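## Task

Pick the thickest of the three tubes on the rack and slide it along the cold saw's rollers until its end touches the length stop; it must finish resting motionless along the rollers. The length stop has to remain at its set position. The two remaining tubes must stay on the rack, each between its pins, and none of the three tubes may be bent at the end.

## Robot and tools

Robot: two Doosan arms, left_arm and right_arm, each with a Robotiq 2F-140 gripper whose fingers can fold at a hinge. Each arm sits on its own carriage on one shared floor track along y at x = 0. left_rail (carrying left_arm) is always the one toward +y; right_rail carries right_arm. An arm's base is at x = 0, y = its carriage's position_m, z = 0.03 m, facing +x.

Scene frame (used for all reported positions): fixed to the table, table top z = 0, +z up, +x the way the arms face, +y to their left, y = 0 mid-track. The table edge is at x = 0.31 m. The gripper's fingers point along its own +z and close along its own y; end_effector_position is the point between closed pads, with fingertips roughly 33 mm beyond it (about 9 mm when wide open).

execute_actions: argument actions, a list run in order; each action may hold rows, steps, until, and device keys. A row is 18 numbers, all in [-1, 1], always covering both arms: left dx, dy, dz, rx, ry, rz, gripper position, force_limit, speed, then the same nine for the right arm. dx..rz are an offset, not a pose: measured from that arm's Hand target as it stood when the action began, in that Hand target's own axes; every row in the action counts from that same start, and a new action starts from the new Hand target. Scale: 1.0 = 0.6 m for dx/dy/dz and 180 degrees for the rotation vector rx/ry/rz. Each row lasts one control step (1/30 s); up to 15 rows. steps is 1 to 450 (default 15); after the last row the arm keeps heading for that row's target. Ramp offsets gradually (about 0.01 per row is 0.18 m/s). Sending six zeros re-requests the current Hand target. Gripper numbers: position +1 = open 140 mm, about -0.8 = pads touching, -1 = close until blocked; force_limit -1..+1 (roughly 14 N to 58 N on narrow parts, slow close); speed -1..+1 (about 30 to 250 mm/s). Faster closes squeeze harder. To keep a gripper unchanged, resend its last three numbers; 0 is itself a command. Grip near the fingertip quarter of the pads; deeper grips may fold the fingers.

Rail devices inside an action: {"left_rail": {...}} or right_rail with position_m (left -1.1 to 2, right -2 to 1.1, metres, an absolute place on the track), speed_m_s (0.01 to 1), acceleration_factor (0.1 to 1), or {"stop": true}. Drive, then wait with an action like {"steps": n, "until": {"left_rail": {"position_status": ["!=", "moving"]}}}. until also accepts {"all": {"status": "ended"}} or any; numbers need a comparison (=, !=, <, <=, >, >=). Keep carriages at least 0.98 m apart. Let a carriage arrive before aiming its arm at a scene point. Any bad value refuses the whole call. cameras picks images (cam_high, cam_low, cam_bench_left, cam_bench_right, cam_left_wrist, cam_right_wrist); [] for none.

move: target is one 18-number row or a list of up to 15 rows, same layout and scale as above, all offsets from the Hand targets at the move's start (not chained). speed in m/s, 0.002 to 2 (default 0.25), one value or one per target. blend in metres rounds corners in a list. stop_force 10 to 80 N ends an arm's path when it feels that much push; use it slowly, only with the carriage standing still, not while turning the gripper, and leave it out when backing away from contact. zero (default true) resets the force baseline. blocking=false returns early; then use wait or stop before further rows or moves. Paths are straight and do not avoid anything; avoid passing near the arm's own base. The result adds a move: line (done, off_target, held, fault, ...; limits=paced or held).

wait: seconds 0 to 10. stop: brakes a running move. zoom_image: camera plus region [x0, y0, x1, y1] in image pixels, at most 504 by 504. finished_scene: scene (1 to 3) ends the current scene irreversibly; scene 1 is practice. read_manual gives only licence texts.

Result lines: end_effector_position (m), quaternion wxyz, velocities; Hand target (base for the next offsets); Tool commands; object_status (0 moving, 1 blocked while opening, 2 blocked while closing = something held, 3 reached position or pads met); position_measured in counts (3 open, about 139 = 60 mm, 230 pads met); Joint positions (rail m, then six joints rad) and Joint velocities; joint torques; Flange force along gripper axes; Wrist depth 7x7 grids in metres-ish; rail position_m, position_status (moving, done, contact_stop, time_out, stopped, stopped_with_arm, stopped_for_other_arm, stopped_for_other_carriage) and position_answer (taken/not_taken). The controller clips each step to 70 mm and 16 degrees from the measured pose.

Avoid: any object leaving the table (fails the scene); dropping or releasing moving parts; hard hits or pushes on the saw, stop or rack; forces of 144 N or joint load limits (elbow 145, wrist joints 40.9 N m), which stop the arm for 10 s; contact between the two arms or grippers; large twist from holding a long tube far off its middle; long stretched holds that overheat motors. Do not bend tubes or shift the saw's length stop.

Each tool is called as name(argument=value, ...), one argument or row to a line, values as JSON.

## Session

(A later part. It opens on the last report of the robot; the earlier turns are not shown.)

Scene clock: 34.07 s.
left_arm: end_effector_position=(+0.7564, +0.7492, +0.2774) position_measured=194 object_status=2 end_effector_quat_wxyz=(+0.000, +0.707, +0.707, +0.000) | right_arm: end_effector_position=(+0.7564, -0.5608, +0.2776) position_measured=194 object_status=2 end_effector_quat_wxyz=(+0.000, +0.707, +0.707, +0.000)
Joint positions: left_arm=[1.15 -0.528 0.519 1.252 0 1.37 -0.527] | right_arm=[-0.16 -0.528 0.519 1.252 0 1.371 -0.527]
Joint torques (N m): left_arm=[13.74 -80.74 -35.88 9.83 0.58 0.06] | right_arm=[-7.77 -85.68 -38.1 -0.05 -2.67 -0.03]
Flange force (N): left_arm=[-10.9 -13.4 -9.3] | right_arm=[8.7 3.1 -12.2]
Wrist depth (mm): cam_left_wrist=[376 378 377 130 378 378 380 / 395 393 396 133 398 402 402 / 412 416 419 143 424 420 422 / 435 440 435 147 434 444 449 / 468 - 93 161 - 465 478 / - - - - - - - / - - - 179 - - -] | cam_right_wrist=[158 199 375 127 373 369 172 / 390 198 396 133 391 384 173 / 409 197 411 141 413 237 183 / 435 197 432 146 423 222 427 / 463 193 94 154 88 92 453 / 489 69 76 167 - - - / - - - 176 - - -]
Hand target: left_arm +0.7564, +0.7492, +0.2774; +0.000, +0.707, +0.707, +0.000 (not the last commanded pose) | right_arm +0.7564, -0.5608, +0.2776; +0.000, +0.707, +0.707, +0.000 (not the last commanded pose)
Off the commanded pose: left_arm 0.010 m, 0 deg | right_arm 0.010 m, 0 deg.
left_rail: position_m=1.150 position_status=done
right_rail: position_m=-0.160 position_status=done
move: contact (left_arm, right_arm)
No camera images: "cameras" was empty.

execute_actions(
  actions=[
    {"rows":[[0,0,0,0,0,0,-0.17,-1,-0.8,0,0,0,0,0,0,-0.17,-1,-0.8]],"steps":60},
  ],
  cameras=[],
)

move(
  target=[0,0,-0.12,0,0,0,-0.17,-1,0,0,0,-0.33,0,0,0,-0.17,-1,0],
)

zoom_image(
  camera="cam_bench_right",
  region=[440, 140, 740, 420],
)

zoom_image(
  camera="cam_low",
  region=[400, 160, 650, 310],
)

Scene clock: 36.83 s.
left_arm: end_effector_position=(+0.7564, +0.7493, +0.2774) position_measured=150 object_status=3 end_effector_quat_wxyz=(+0.000, +0.707, +0.707, +0.000) | right_arm: end_effector_position=(+0.7564, -0.5608, +0.2776) position_measured=150 object_status=3 end_effector_quat_wxyz=(+0.000, +0.707, +0.707, +0.000)
Joint positions: left_arm=[1.15 -0.528 0.519 1.252 0 1.37 -0.527] | right_arm=[-0.16 -0.528 0.519 1.252 0 1.371 -0.527]
Joint torques (N m): left_arm=[-0.45 -89.03 -41.6 4.48 0.36 0.23] | right_arm=[2.12 -94.6 -39.52 4.1 0.1 -0.03]
Flange force (N): left_arm=[3.3 -5.9 0.6] | right_arm=[-5.3 4.9 -2.7]
Wrist depth (mm): cam_left_wrist=[376 376 378 129 379 378 381 / 395 396 399 134 397 403 402 / 416 420 416 143 418 423 422 / 445 440 130 - 143 442 446 / - 91 107 470 - 94 467 / - - - 175 - - - / - - - 397 - - -] | cam_right_wrist=[158 199 374 127 370 371 172 / 390 199 394 132 393 384 173 / 413 198 415 141 413 237 184 / 435 197 430 147 135 222 426 / 463 91 94 157 136 85 92 / - 73 - 169 485 - 76 / - 73 - 184 274 - 70]
Hand target: left_arm +0.7564, +0.7493, +0.2774; +0.000, +0.707, +0.707, +0.000 | right_arm +0.7564, -0.5608, +0.2776; +0.000, +0.707, +0.707, +0.000
Off the commanded pose: left_arm 0.000 m, 0 deg | right_arm 0.000 m, 0 deg.
left_rail: position_m=1.150 position_status=done
right_rail: position_m=-0.160 position_status=done
No camera images: "cameras" was empty.

Scene clock: 38.17 s.
left_arm: end_effector_position=(+0.7564, +0.7492, +0.3494) position_measured=150 object_status=3 end_effector_quat_wxyz=(+0.000, +0.707, +0.707, +0.000) | right_arm: end_effector_position=(+0.7564, -0.5607, +0.4755) position_measured=150 object_status=3 end_effector_quat_wxyz=(+0.000, +0.707, +0.707, +0.000)
Joint positions: left_arm=[1.15 -0.528 0.501 1.149 0 1.491 -0.527] | right_arm=[-0.16 -0.528 0.51 0.909 0 1.722 -0.528]
Joint torques (N m): left_arm=[-0.35 -88.23 -42.4 4.56 0.44 0.23] | right_arm=[2 -93.56 -39.37 4.13 0.07 -0.08]
Flange force (N): left_arm=[3.6 -6.7 1.9] | right_arm=[-5.8 6.2 -6.5]
Wrist depth (mm): cam_left_wrist=[439 438 443 201 446 449 448 / 466 467 468 212 469 473 471 / 485 495 486 487 493 496 500 / 524 512 130 527 143 521 1357 / - - 107 562 - 94 92 / - - - 484 - - - / - - - 387 - - -] | cam_right_wrist=[561 558 547 547 548 555 1217 / 590 584 576 576 576 581 1252 / 614 618 607 608 597 608 1377 / 652 651 386 643 135 641 1437 / 703 91 94 406 136 85 92 / - 73 - 713 - - 76 / - 73 - 769 - - 70]
Hand target: left_arm +0.7564, +0.7492, +0.3494; +0.000, +0.707, +0.707, +0.000 | right_arm +0.7564, -0.5607, +0.4756; +0.000, +0.707, +0.707, +0.000
Off the commanded pose: left_arm 0.000 m, 0 deg | right_arm 0.000 m, 0 deg.
left_rail: position_m=1.150 position_status=done
right_rail: position_m=-0.160 position_status=done
move: done
camera_calibration:
cam_left_wrist: T_world_to_cam=[[0.999571, 0.0212108, 0.0201846, -0.770841], [0.0128875, -0.93771, 0.347179, 0.573848], [0.0262913, -0.34677, -0.937582, 0.710826], [0, 0, 0, 1]] pos_world=[0.744426, 0.800946, 0.482789]
cam_right_wrist: T_world_to_cam=[[0.999665, -0.025702, 0.00318345, -0.763124], [-0.0252387, -0.939244, 0.34232, -0.665641], [-0.00580829, -0.342286, -0.939578, 0.404119], [0, 0, 0, 1]] pos_world=[0.748415, -0.506489, 0.609993]

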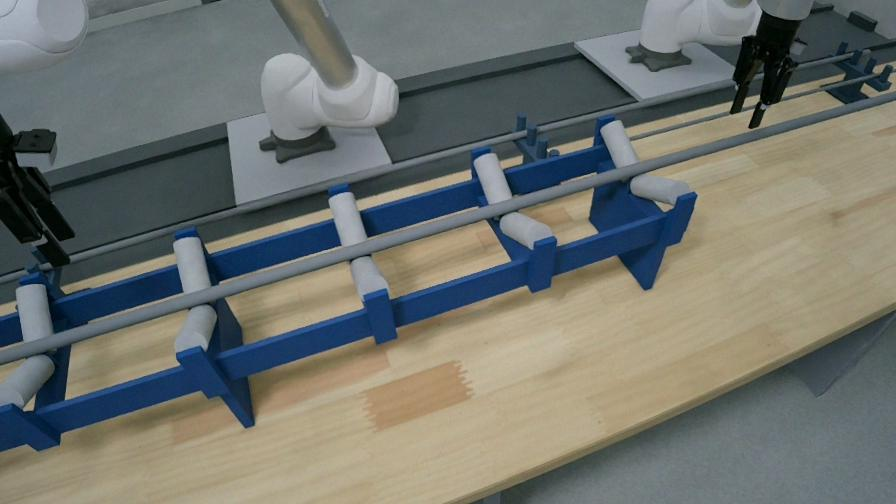

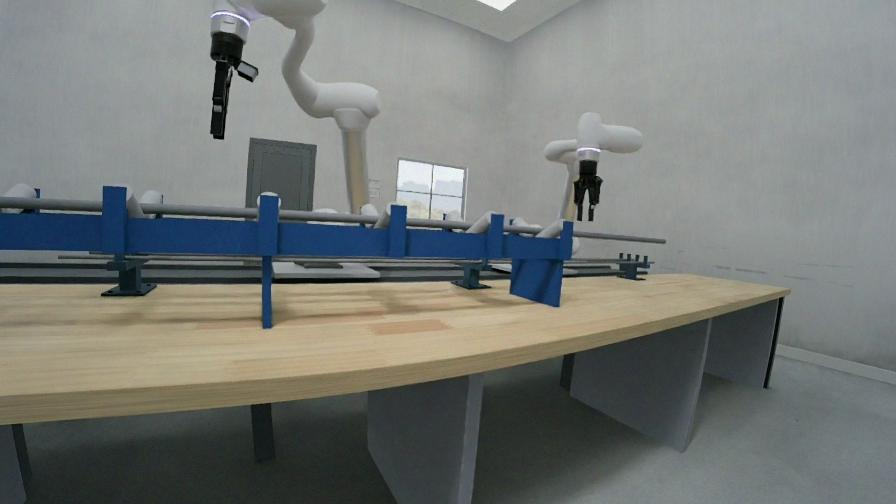

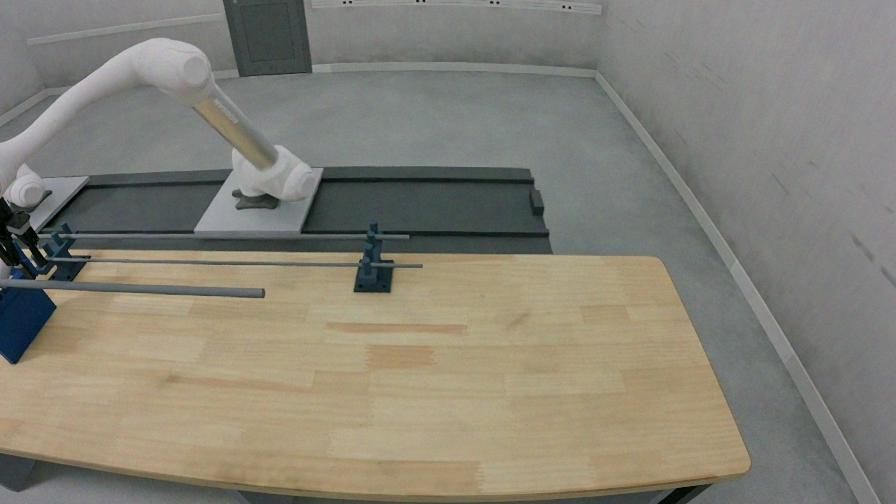

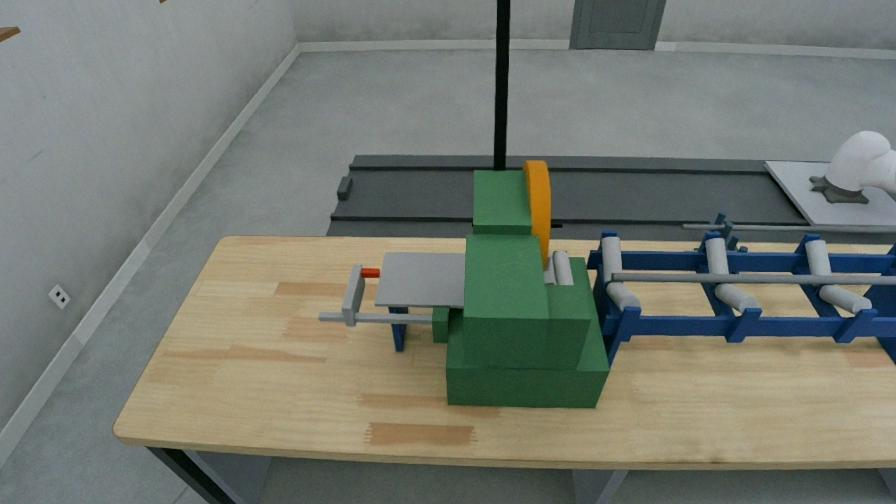

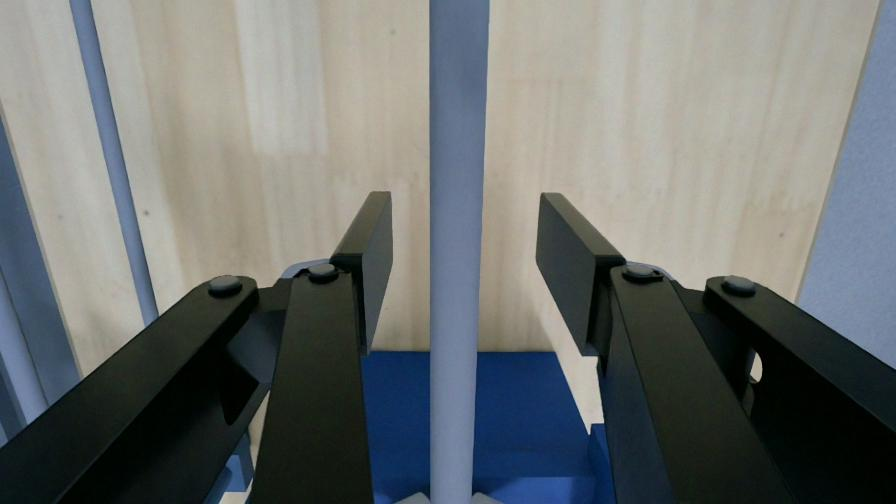

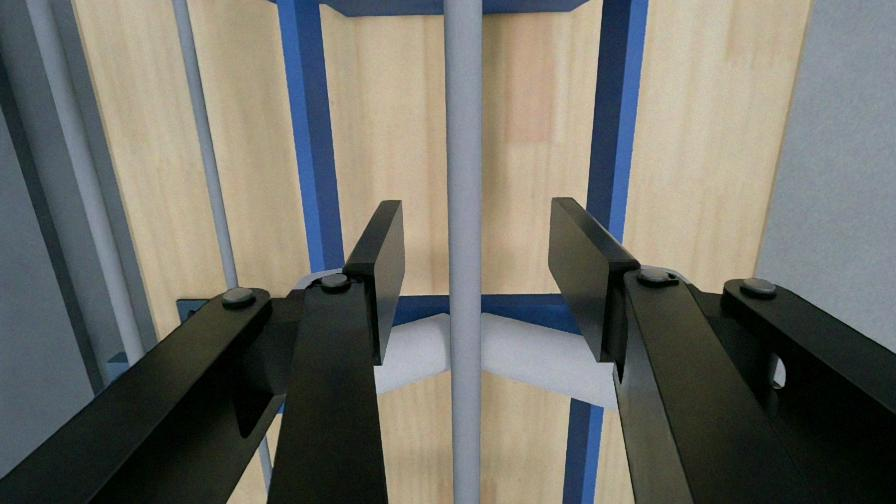

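Scaled by 1.680 from the camera's 896x504 image, which has a finer 1280x720 frame.

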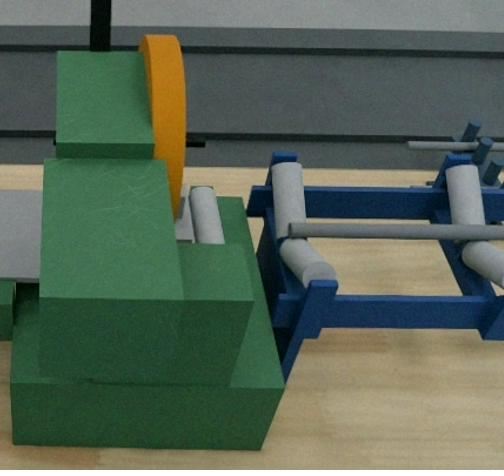

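Scaled by 2.016 from the camera's 896x504 image, which has a finer 1280x720 frame.

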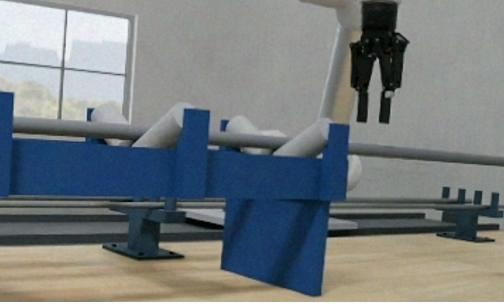

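execute_actions(
  actions=[
    {"left_rail":{"position_m":1.06,"acceleration_factor":0.5},"steps":150,"until":{"all":{"status":"ended"}}},
  ],
  cameras=[],
)

move(
  target=[1,-0.003,0,0,0,0,-0.17,-1,0,0,0,0,0,0,0,-0.17,-1,0],
  cameras=[],
)

move(
  target=[0.167,0,0.06,0,0,0,-0.17,-1,0,0,0,0,0,0,0,-0.17,-1,0],
  cameras=["cam_left_wrist"],
)

Scene clock: 39.97 s.
left_arm: end_effector_position=(+0.7564, +0.6593, +0.3494) position_measured=150 object_status=3 end_effector_quat_wxyz=(+0.000, +0.707, +0.707, +0.000) | right_arm: end_effector_position=(+0.7564, -0.5608, +0.4756) position_measured=150 object_status=3 end_effector_quat_wxyz=(+0.000, +0.707, +0.707, +0.000)
Joint positions: left_arm=[1.06 -0.528 0.501 1.149 0 1.491 -0.527] | right_arm=[-0.16 -0.528 0.51 0.909 0 1.722 -0.527]
Joint torques (N m): left_arm=[-0.28 -88.33 -42.34 4.56 0.38 0.25] | right_arm=[2.42 -94.05 -39.95 4.16 0.13 -0.05]
Flange force (N): left_arm=[3.7 -6.4 1.3] | right_arm=[-5.9 5.3 -5.2]
Wrist depth (mm): cam_left_wrist=[441 446 446 431 447 446 449 / 464 464 466 471 469 470 476 / 486 493 491 488 491 497 502 / 521 516 130 514 143 518 546 / 551 91 108 419 - 94 1409 / - - - 304 - - - / - - - 287 - - -] | cam_right_wrist=[557 558 550 550 547 554 1205 / 593 584 575 575 576 580 1282 / 618 614 603 604 604 608 1315 / 664 641 386 638 135 636 1478 / 696 91 94 409 136 85 92 / - 73 - 713 - - 77 / - 73 - 767 - - 70]
Hand target: left_arm +0.7564, +0.6593, +0.3494; +0.000, +0.707, +0.707, +0.000 | right_arm +0.7564, -0.5607, +0.4756; +0.000, +0.707, +0.707, +0.000
Tool commands: left_gripper/position=-0.17 left_gripper/force_limit=-1.0 left_gripper/speed=+0.0 right_gripper/position=-0.17 right_gripper/force_limit=-1.0 right_gripper/speed=+0.0
Off the commanded pose: left_arm 0.000 m, 0 deg | right_arm 0.000 m, 0 deg.
left_rail: position_m=1.060 position_status=done
right_rail: position_m=-0.160 position_status=done
No camera images: "cameras" was empty.

Scene clock: 42.87 s.
left_arm: end_effector_position=(+0.7546, +1.2592, +0.3493) position_measured=150 object_status=3 end_effector_quat_wxyz=(+0.000, +0.707, +0.707, +0.000) | right_arm: end_effector_position=(+0.7564, -0.5607, +0.4756) position_measured=150 object_status=3 end_effector_quat_wxyz=(+0.000, +0.707, +0.707, +0.000)
Joint positions: left_arm=[1.06 0.214 0.373 1.338 0 1.431 0.214] | right_arm=[-0.16 -0.528 0.51 0.909 0 1.722 -0.527]
Joint torques (N m): left_arm=[-1.45 -76.76 -42.57 4.54 0.38 0.32] | right_arm=[2.04 -94.21 -40.04 4.16 0.09 -0.06]
Flange force (N): left_arm=[0.0 -6.5 2.5] | right_arm=[-5.4 5.4 -5.3]
Wrist depth (mm): cam_left_wrist=[442 444 443 437 447 449 446 / 465 464 468 466 470 472 473 / 490 496 489 481 492 499 505 / 518 514 130 507 143 520 525 / - 91 107 556 - 94 1440 / - - - 579 - - - / - - - 624 - - -] | cam_right_wrist=[561 559 546 552 550 554 1211 / 584 581 581 576 574 577 1270 / 618 616 607 607 603 604 1355 / 649 648 387 636 135 640 1429 / 690 91 94 407 136 85 92 / - 73 - 717 - - 76 / - 73 - 769 - - 70]
Hand target: left_arm +0.7546, +1.2593, +0.3493; +0.000, +0.707, +0.707, +0.000 | right_arm +0.7564, -0.5607, +0.4756; +0.000, +0.707, +0.707, +0.000
Off the commanded pose: left_arm 0.000 m, 0 deg | right_arm 0.000 m, 0 deg.
left_rail: position_m=1.060 position_status=done
right_rail: position_m=-0.160 position_status=done
move: done
No camera images: "cameras" was empty.

Scene clock: 43.77 s.
left_arm: end_effector_position=(+0.7547, +1.3593, +0.3133) position_measured=150 object_status=3 end_effector_quat_wxyz=(+0.000, +0.707, +0.707, +0.000) | right_arm: end_effector_position=(+0.7564, -0.5607, +0.4756) position_measured=150 object_status=3 end_effector_quat_wxyz=(+0.000, +0.707, +0.707, +0.000)
Joint positions: left_arm=[1.06 0.335 0.434 1.315 0 1.392 0.335] | right_arm=[-0.16 -0.528 0.51 0.909 0 1.722 -0.527]
Joint torques (N m): left_arm=[0.12 -81.86 -42.04 4.5 0.34 0.27] | right_arm=[2.56 -93.77 -40.08 4.17 0.11 -0.08]
Flange force (N): left_arm=[-3.1 -6.5 0.8] | right_arm=[-5.7 4.4 -4.9]
Wrist depth (mm): cam_left_wrist=[405 410 412 162 412 413 414 / 426 432 434 174 434 436 436 / 451 456 449 183 454 457 464 / 480 476 130 194 143 485 484 / - 91 108 502 - 94 510 / - - - 535 - - - / - - - 569 - - -] | cam_right_wrist=[558 561 548 548 548 554 1217 / 589 583 575 575 572 581 1264 / 620 611 607 604 604 606 1362 / 662 649 384 641 135 635 1422 / 694 91 94 412 119 85 92 / - 73 - 729 - - 76 / - 73 - 772 - - 70]
Hand target: left_arm +0.7547, +1.3594, +0.3133; +0.000, +0.707, +0.707, +0.000 | right_arm +0.7564, -0.5607, +0.4756; +0.000, +0.707, +0.707, +0.000
Off the commanded pose: left_arm 0.000 m, 0 deg | right_arm 0.000 m, 0 deg.
left_rail: position_m=1.060 position_status=done
right_rail: position_m=-0.160 position_status=done
move: done
camera_calibration:
cam_left_wrist: T_world_to_cam=[[0.999571, 0.0212108, 0.0201846, -0.781353], [0.0128875, -0.93771, 0.347179, 1.1585], [0.0262913, -0.34677, -0.937582, 0.888588], [0, 0, 0, 1]] pos_world=[0.742726, 1.41105, 0.446689]
Images, in order (width x height): cam_left_wrist 896x504.

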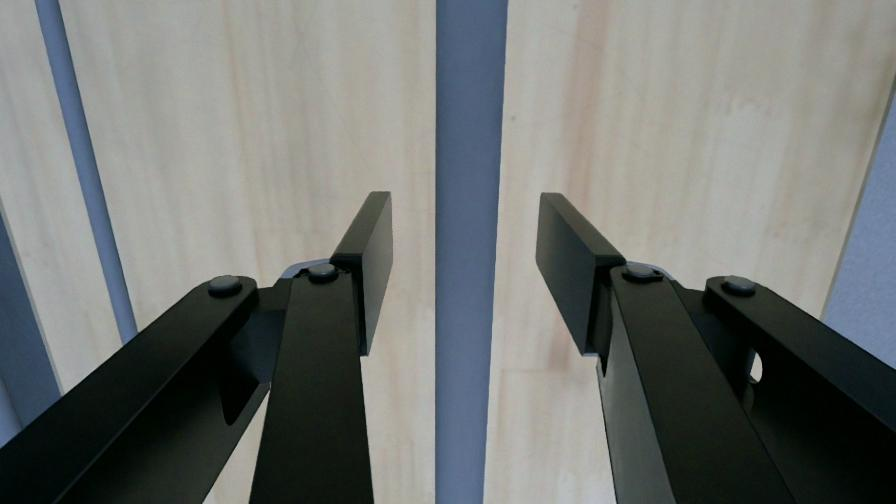

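move(
  target=[0,0.004,0.0595,0,0,0,-0.17,-1,0,0,0,0,0,0,0,-0.17,-1,0],
  speed=0.08,
  cameras=[],
)

execute_actions(
  actions=[
    {"rows":[[0,0,0,0,0,0,-1,-0.1,-1,0,0,0,0,0,0,-0.17,-1,0]],"steps":75},
  ],
  cameras=["cam_left_wrist"],
)

Scene clock: 44.87 s.
left_arm: end_effector_position=(+0.7571, +1.3594, +0.2776) position_measured=150 object_status=3 end_effector_quat_wxyz=(+0.000, +0.707, +0.707, +0.000) | right_arm: end_effector_position=(+0.7564, -0.5607, +0.4756) position_measured=150 object_status=3 end_effector_quat_wxyz=(+0.000, +0.707, +0.707, +0.000)
Joint positions: left_arm=[1.06 0.334 0.45 1.356 0 1.335 0.334] | right_arm=[-0.16 -0.528 0.51 0.909 0 1.722 -0.527]
Joint torques (N m): left_arm=[-0.53 -82.62 -41.66 4.45 0.38 0.21] | right_arm=[2.13 -93.76 -39.65 4.14 0.05 -0.05]
Flange force (N): left_arm=[-2.5 -7.3 0.7] | right_arm=[-5.7 5.7 -6.1]
Wrist depth (mm): cam_left_wrist=[375 376 379 128 378 378 379 / 395 395 397 135 399 399 399 / 416 418 413 143 419 422 425 / 437 436 130 153 143 442 448 / - 91 108 165 - 94 463 / - - - 179 - - - / - - - 188 - - -] | cam_right_wrist=[561 557 545 551 550 550 1200 / 592 585 577 577 580 585 1282 / 624 611 610 603 601 611 1335 / 679 654 385 636 135 635 1414 / 692 91 94 408 136 85 92 / - 73 - 723 - - 76 / - 73 - 776 - - 70]
Hand target: left_arm +0.7571, +1.3594, +0.2776; +0.000, +0.707, +0.707, +0.000 | right_arm +0.7564, -0.5607, +0.4756; +0.000, +0.707, +0.707, +0.000
Off the commanded pose: left_arm 0.000 m, 0 deg | right_arm 0.000 m, 0 deg.
left_rail: position_m=1.060 position_status=done
right_rail: position_m=-0.160 position_status=done
move: done
No camera images: "cameras" was empty.

Scene clock: 47.57 s.
left_arm: end_effector_position=(+0.7571, +1.3594, +0.2775) position_measured=193 object_status=2 end_effector_quat_wxyz=(+0.000, +0.707, +0.707, +0.000) | right_arm: end_effector_position=(+0.7564, -0.5607, +0.4756) position_measured=150 object_status=3 end_effector_quat_wxyz=(+0.000, +0.707, +0.707, +0.000)
Joint positions: left_arm=[1.06 0.334 0.45 1.356 0 1.335 0.334] | right_arm=[-0.16 -0.528 0.51 0.909 0 1.722 -0.527]
Joint torques (N m): left_arm=[-0.98 -82.15 -41.71 4.19 -0.11 0.11] | right_arm=[2.26 -93.86 -39.94 4.16 0.09 -0.09]
Flange force (N): left_arm=[-2.1 -7.5 0.1] | right_arm=[-5.6 5.0 -5.3]
Wrist depth (mm): cam_left_wrist=[377 376 377 128 378 380 380 / 392 396 396 135 399 401 404 / 412 418 419 - 420 424 422 / 437 440 437 151 437 446 449 / 468 - 94 157 - 463 476 / - - - 171 - - - / - - - 180 - - -] | cam_right_wrist=[561 555 547 551 546 554 1200 / 595 583 576 581 577 584 1289 / 617 623 601 604 603 608 1348 / 659 649 385 633 135 632 1406 / 694 91 94 408 136 85 92 / - 73 - 719 - - 76 / - 73 - 765 - - 70]
Hand target: left_arm +0.7571, +1.3594, +0.2776; +0.000, +0.707, +0.707, +0.000 | right_arm +0.7564, -0.5607, +0.4756; +0.000, +0.707, +0.707, +0.000
Off the commanded pose: left_arm 0.000 m, 0 deg | right_arm 0.000 m, 0 deg.
left_rail: position_m=1.060 position_status=done
right_rail: position_m=-0.160 position_status=done
camera_calibration:
cam_left_wrist: T_world_to_cam=[[0.999571, 0.0212113, 0.0201826, -0.783032], [0.0128862, -0.937678, 0.347266, 1.17078], [0.0262908, -0.346858, -0.937549, 0.855164], [0, 0, 0, 1]] pos_world=[0.745126, 1.41105, 0.410989]
Images, in order (width x height): cam_left_wrist 896x504.

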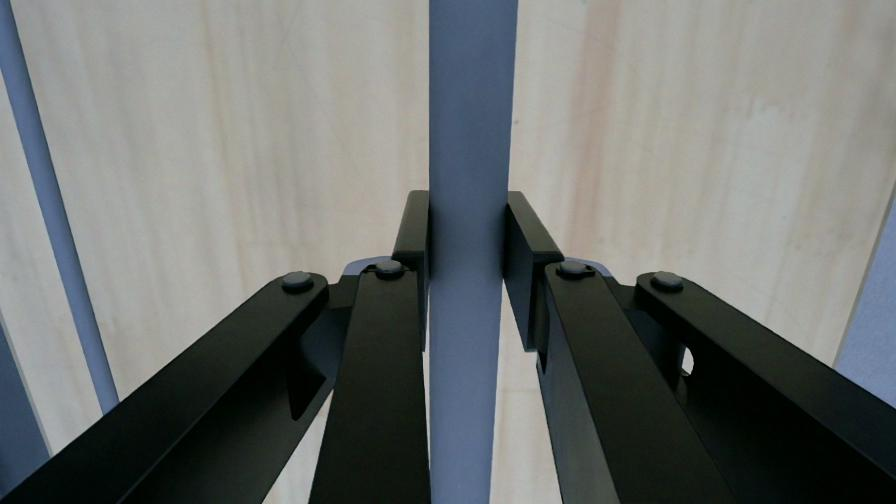

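move(
  target=[-0.4,-0.001,0,0,0,0,-1,-0.1,-1,0,0,0,0,0,0,-0.17,-1,0],
  speed=0.08,
  stop_force=20,
  cameras=["cam_bench_right","cam_high"],
)

zoom_image(
  camera="cam_bench_right",
  region=[340, 140, 640, 340],
)

Scene clock: 51.63 s.
left_arm: end_effector_position=(+0.7565, +1.1194, +0.2776) position_measured=193 object_status=2 end_effector_quat_wxyz=(+0.000, +0.707, +0.707, +0.000) | right_arm: end_effector_position=(+0.7564, -0.5607, +0.4756) position_measured=150 object_status=3 end_effector_quat_wxyz=(+0.000, +0.707, +0.707, +0.000)
Joint positions: left_arm=[1.06 0.033 0.363 1.484 0 1.295 0.033] | right_arm=[-0.16 -0.528 0.51 0.909 0 1.722 -0.527]
Joint torques (N m): left_arm=[-0.83 -71.32 -39.88 4.18 -0.22 0.16] | right_arm=[2.46 -93.69 -39.91 4.14 0.07 -0.1]
Flange force (N): left_arm=[0.0 -7.4 -3.2] | right_arm=[-5.6 4.7 -5.4]
Wrist depth (mm): cam_left_wrist=[373 376 377 129 381 380 384 / 395 394 399 134 399 400 402 / 414 416 417 143 420 420 420 / 437 442 437 152 434 448 450 / 470 - 94 156 - 459 477 / - - - 171 - - - / - - - 181 - - -] | cam_right_wrist=[557 558 545 550 547 553 1194 / 590 589 575 579 575 579 1301 / 618 611 606 607 601 610 1348 / 657 661 385 640 135 632 1445 / 694 91 94 406 136 85 92 / - 73 - 723 - - 76 / - 73 - 779 - - 70]
Hand target: left_arm +0.7565, +1.1194, +0.2776; +0.000, +0.707, +0.707, +0.000 | right_arm +0.7564, -0.5607, +0.4756; +0.000, +0.707, +0.707, +0.000
Off the commanded pose: left_arm 0.000 m, 0 deg | right_arm 0.000 m, 0 deg.
left_rail: position_m=1.060 position_status=done
right_rail: position_m=-0.160 position_status=done
move: done
Images, in order (width x height): cam_high 896x504, cam_bench_right 896x504.

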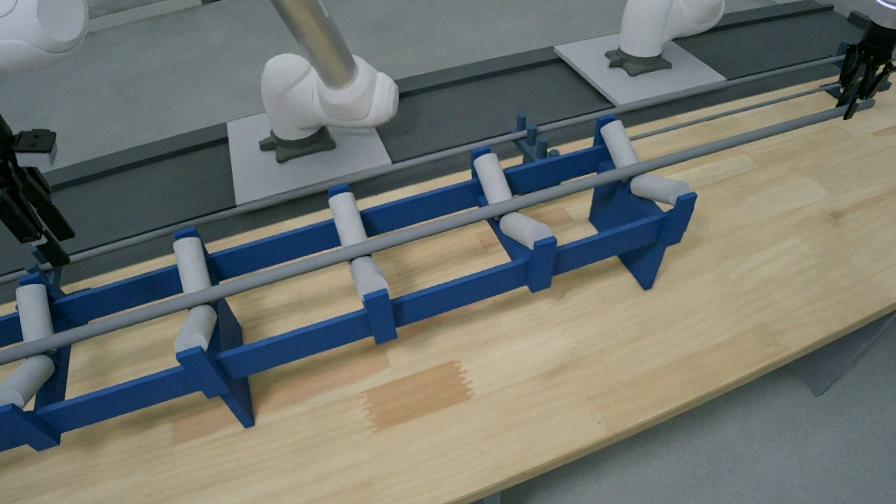

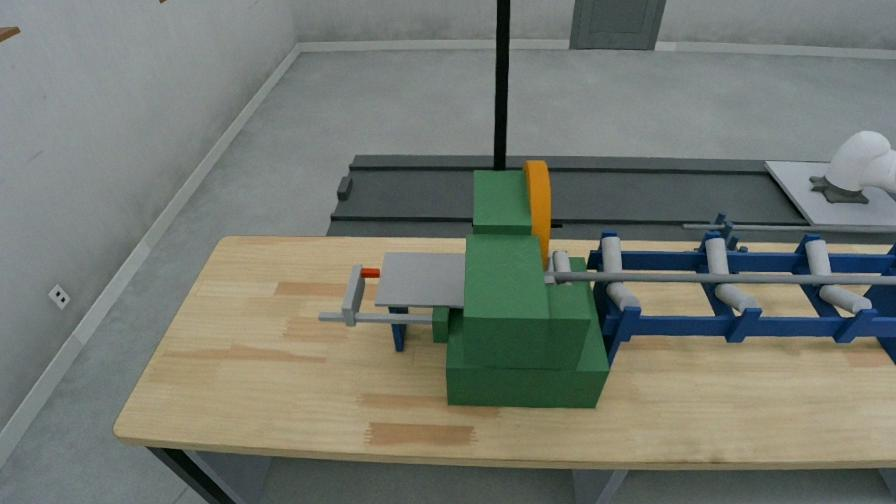

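Scaled by 1.680 from the camera's 896x504 image, which has a finer 1280x720 frame.

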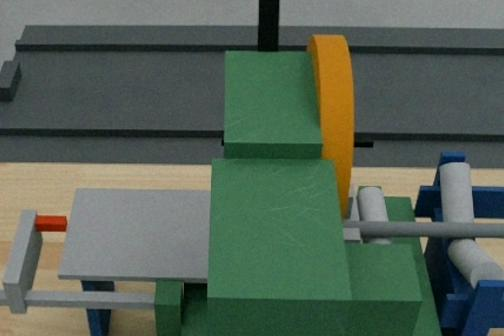

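move(
  target=[-0.45,0,0,0,0,0,-1,-0.1,-1,0,0,0,0,0,0,-0.17,-1,0],
  speed=0.06,
  stop_force=20,
  cameras=["cam_bench_right","cam_high"],
)

zoom_image(
  camera="cam_bench_right",
  region=[340, 200, 540, 340],
)

Scene clock: 57.20 s.
left_arm: end_effector_position=(+0.7564, +0.8494, +0.2776) position_measured=193 object_status=2 end_effector_quat_wxyz=(+0.000, +0.707, +0.707, +0.000) | right_arm: end_effector_position=(+0.7564, -0.5607, +0.4756) position_measured=150 object_status=3 end_effector_quat_wxyz=(+0.000, +0.707, +0.707, +0.000)
Joint positions: left_arm=[1.06 -0.315 0.404 1.424 0 1.313 -0.315] | right_arm=[-0.16 -0.528 0.51 0.909 0 1.722 -0.527]
Joint torques (N m): left_arm=[1.1 -67.75 -38.29 5.12 -2.41 0.09] | right_arm=[2.14 -94.08 -39.94 4.18 0.11 -0.01]
Flange force (N): left_arm=[2.0 -14.4 -12.0] | right_arm=[-5.3 5.0 -5.6]
Wrist depth (mm): cam_left_wrist=[375 375 378 129 379 380 382 / 395 395 397 135 401 399 401 / 419 420 418 143 422 419 426 / 442 440 439 151 435 447 443 / 465 - 94 157 - 461 476 / - - - 170 - - - / - - - 181 - - -] | cam_right_wrist=[559 563 547 551 546 550 1211 / 588 580 579 576 576 580 1282 / 620 617 607 604 596 610 1328 / 652 649 385 635 135 635 1422 / 696 91 94 411 136 85 92 / - 73 - 727 - - 76 / - 73 - 772 - - 70]
Hand target: left_arm +0.7564, +0.8494, +0.2776; +0.000, +0.707, +0.707, +0.000 | right_arm +0.7564, -0.5607, +0.4756; +0.000, +0.707, +0.707, +0.000
Off the commanded pose: left_arm 0.000 m, 0 deg | right_arm 0.000 m, 0 deg.
left_rail: position_m=1.060 position_status=done
right_rail: position_m=-0.160 position_status=done
move: done
Images, in order (width x height): cam_high 896x504, cam_bench_right 896x504.

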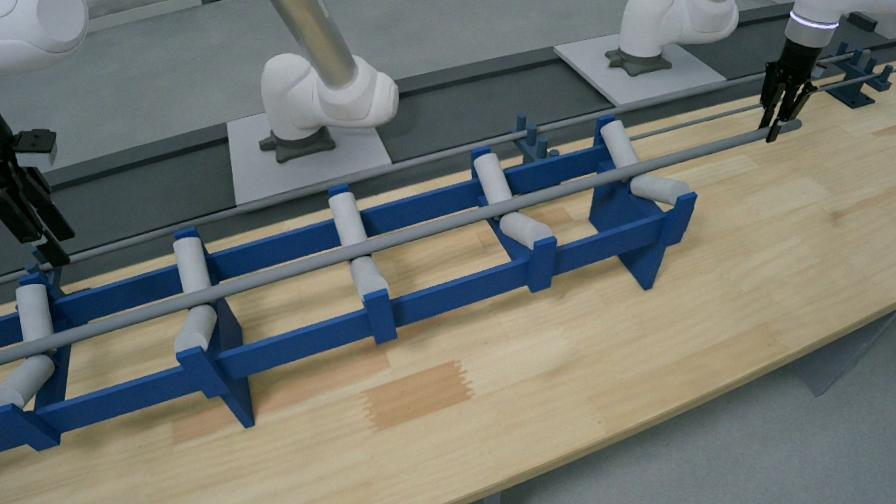

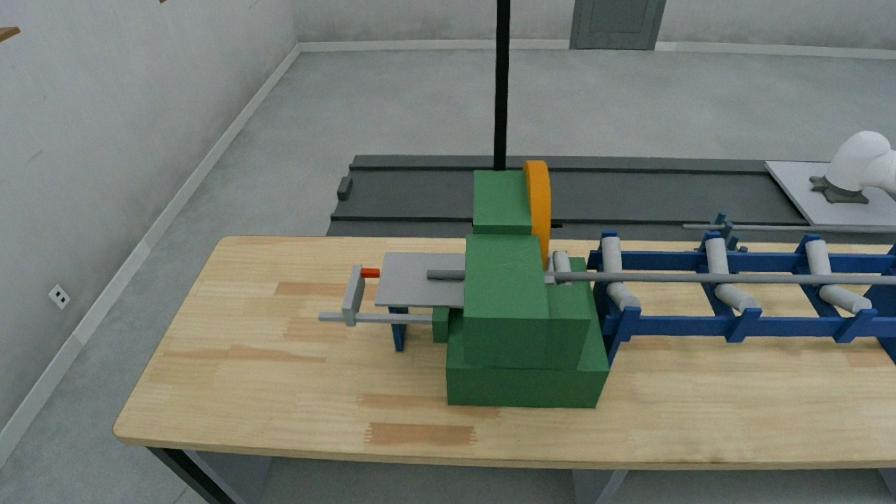

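Scaled by 2.520 from the camera's 896x504 image, which has a finer 1280x720 frame.

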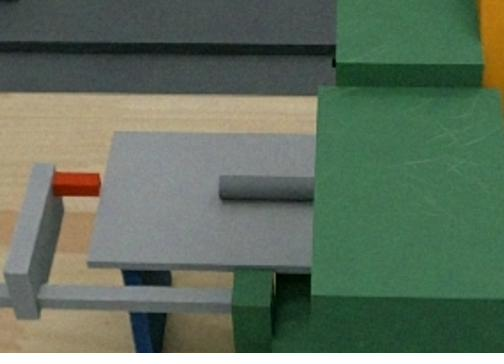

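move(
  target=[-0.16,0,0,0,0,0,-1,-0.1,-1,0,0,0,0,0,0,-0.17,-1,0],
  speed=0.04,
  stop_force=15,
  cameras=["cam_bench_right"],
)

zoom_image(
  camera="cam_bench_right",
  region=[340, 230, 460, 320],
)

Scene clock: 60.63 s.
left_arm: end_effector_position=(+0.7564, +0.7534, +0.2777) position_measured=193 object_status=2 end_effector_quat_wxyz=(+0.000, +0.707, +0.707, +0.000) | right_arm: end_effector_position=(+0.7564, -0.5607, +0.4756) position_measured=150 object_status=3 end_effector_quat_wxyz=(+0.000, +0.707, +0.707, +0.000)
Joint positions: left_arm=[1.06 -0.427 0.453 1.351 0 1.336 -0.427] | right_arm=[-0.16 -0.528 0.51 0.909 0 1.722 -0.527]
Joint torques (N m): left_arm=[3.68 -65.25 -36.84 6.2 -4.33 0.06] | right_arm=[2.24 -94.14 -39.89 4.14 0.09 -0.04]
Flange force (N): left_arm=[3.7 -20.8 -19.5] | right_arm=[-5.9 5.7 -5.5]
Wrist depth (mm): cam_left_wrist=[377 377 378 128 378 381 380 / 393 395 396 135 401 400 400 / 416 418 420 143 419 419 424 / 437 440 439 151 437 448 452 / 467 - 94 156 - 465 477 / - - - 171 - - - / - - - 181 - - -] | cam_right_wrist=[558 559 545 551 547 551 1234 / 595 587 584 585 571 575 1289 / 617 616 608 600 604 608 1384 / 662 649 384 638 135 638 1437 / 715 91 94 407 119 85 92 / - 73 - 725 - - 76 / - 73 - 772 - - 70]
Hand target: left_arm +0.7564, +0.7534, +0.2777; +0.000, +0.707, +0.707, +0.000 | right_arm +0.7564, -0.5607, +0.4756; +0.000, +0.707, +0.707, +0.000
Off the commanded pose: left_arm 0.000 m, 0 deg | right_arm 0.000 m, 0 deg.
left_rail: position_m=1.060 position_status=done
right_rail: position_m=-0.160 position_status=done
move: done
Images, in order (width x height): cam_bench_right 896x504.

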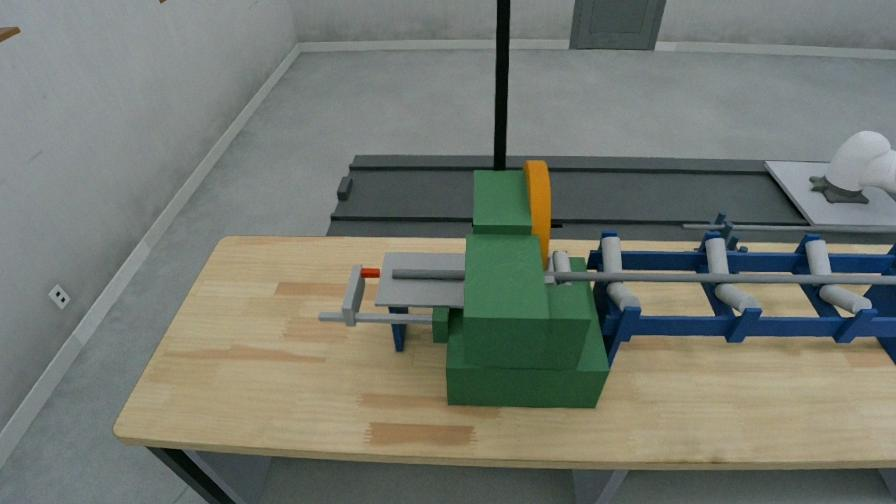

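Scaled by 4.200 from the camera's 896x504 image, which has a finer 1280x720 frame.

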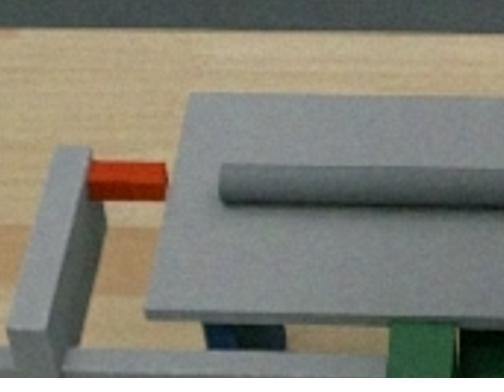

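move(
  target=[-0.042,0,0,0,0,0,-1,-0.1,-1,0,0,0,0,0,0,-0.17,-1,0],
  speed=0.03,
  stop_force=15,
  cameras=[],
)

move(
  target=[-0.06,0,0,0,0,0,-1,-0.1,-1,0,0,0,0,0,0,-0.17,-1,0],
  speed=0.005,
  stop_force=10,
  cameras=["cam_bench_right"],
)

zoom_image(
  camera="cam_bench_right",
  region=[340, 230, 460, 320],
)

Scene clock: 62.57 s.
left_arm: end_effector_position=(+0.7564, +0.7282, +0.2777) position_measured=193 object_status=2 end_effector_quat_wxyz=(+0.000, +0.707, +0.707, +0.000) | right_arm: end_effector_position=(+0.7564, -0.5607, +0.4756) position_measured=150 object_status=3 end_effector_quat_wxyz=(+0.000, +0.707, +0.707, +0.000)
Joint positions: left_arm=[1.06 -0.455 0.469 1.328 0 1.344 -0.455] | right_arm=[-0.16 -0.528 0.51 0.909 0 1.722 -0.527]
Joint torques (N m): left_arm=[5.09 -64.5 -36.5 6.77 -5.06 0.05] | right_arm=[1.92 -93.9 -39.79 4.19 0.12 -0.04]
Flange force (N): left_arm=[3.5 -22.8 -21.7] | right_arm=[-5.6 5.8 -5.6]
Wrist depth (mm): cam_left_wrist=[376 380 378 128 380 379 382 / 394 396 397 135 400 399 400 / 416 420 418 143 421 422 422 / 440 443 439 151 438 447 451 / 467 - 94 157 - 465 477 / - - - 171 - - - / - - - 180 - - -] | cam_right_wrist=[558 557 551 548 552 550 1217 / 593 581 575 584 577 576 1276 / 618 617 607 599 597 604 1355 / 656 654 385 638 135 633 1414 / 692 91 94 406 136 85 92 / - 73 - 713 - - 76 / - 73 - 772 - - 70]
Hand target: left_arm +0.7564, +0.7283, +0.2777; +0.000, +0.707, +0.707, +0.000 | right_arm +0.7564, -0.5607, +0.4756; +0.000, +0.707, +0.707, +0.000
Off the commanded pose: left_arm 0.000 m, 0 deg | right_arm 0.000 m, 0 deg.
left_rail: position_m=1.060 position_status=done
right_rail: position_m=-0.160 position_status=done
move: done
No camera images: "cameras" was empty.

Scene clock: 65.87 s.
left_arm: end_effector_position=(+0.7564, +0.7149, +0.2776) position_measured=193 object_status=2 end_effector_quat_wxyz=(+0.000, +0.707, +0.707, +0.000) | right_arm: end_effector_position=(+0.7564, -0.5607, +0.4756) position_measured=150 object_status=3 end_effector_quat_wxyz=(+0.000, +0.707, +0.707, +0.000)
Joint positions: left_arm=[1.06 -0.47 0.478 1.314 0 1.349 -0.47] | right_arm=[-0.16 -0.528 0.51 0.909 0 1.722 -0.527]
Joint torques (N m): left_arm=[-3.1 -65.57 -40.23 3.63 -7.35 -0.05] | right_arm=[2.23 -94 -39.9 4.13 0.1 0]
Flange force (N): left_arm=[15.4 -24.7 -20.7] | right_arm=[-5.9 5.4 -5.4]
Wrist depth (mm): cam_left_wrist=[374 375 377 128 376 380 380 / 397 394 397 135 399 399 402 / 416 418 418 143 420 422 424 / 443 443 438 151 434 446 448 / 467 - 94 156 - 463 477 / - - - 170 - - - / - - - - - - -] | cam_right_wrist=[559 559 544 560 552 552 1240 / 599 590 577 590 574 581 1289 / 617 617 616 604 595 611 1370 / 656 646 386 638 135 638 1414 / 699 91 94 404 136 85 92 / - 73 - 725 - - 76 / - 73 - 767 - - 70]
Hand target: left_arm +0.7564, +0.7149, +0.2776; +0.000, +0.707, +0.707, +0.000 (not the last commanded pose) | right_arm +0.7564, -0.5607, +0.4756; +0.000, +0.707, +0.707, +0.000
Off the commanded pose: left_arm 0.023 m, 0 deg | right_arm 0.000 m, 0 deg.
left_rail: position_m=1.060 position_status=done
right_rail: position_m=-0.160 position_status=done
move: contact (left_arm)
Images, in order (width x height): cam_bench_right 896x504.

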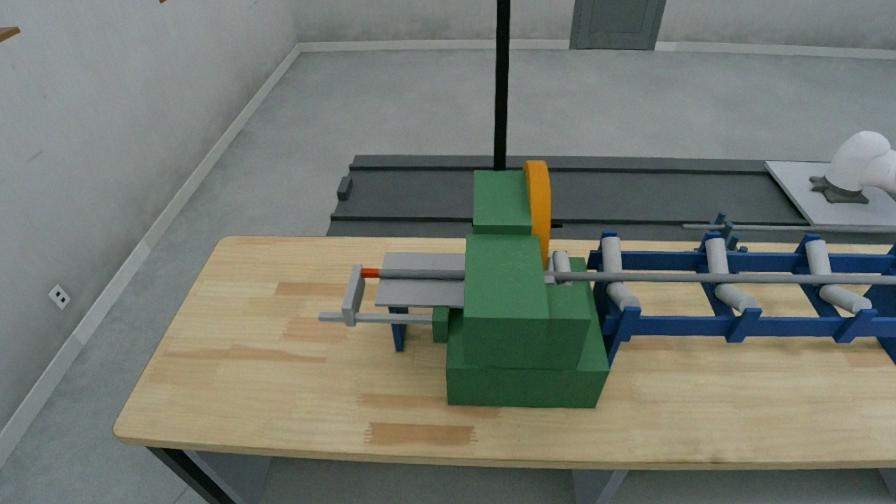

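Scaled by 4.200 from the camera's 896x504 image, which has a finer 1280x720 frame.

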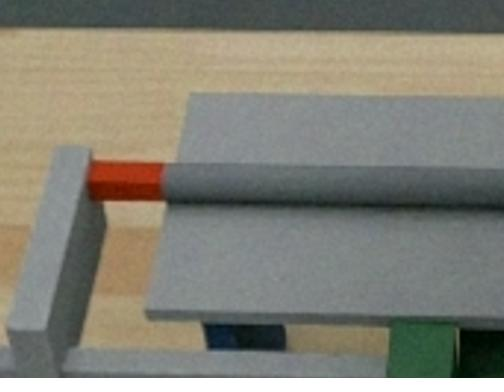

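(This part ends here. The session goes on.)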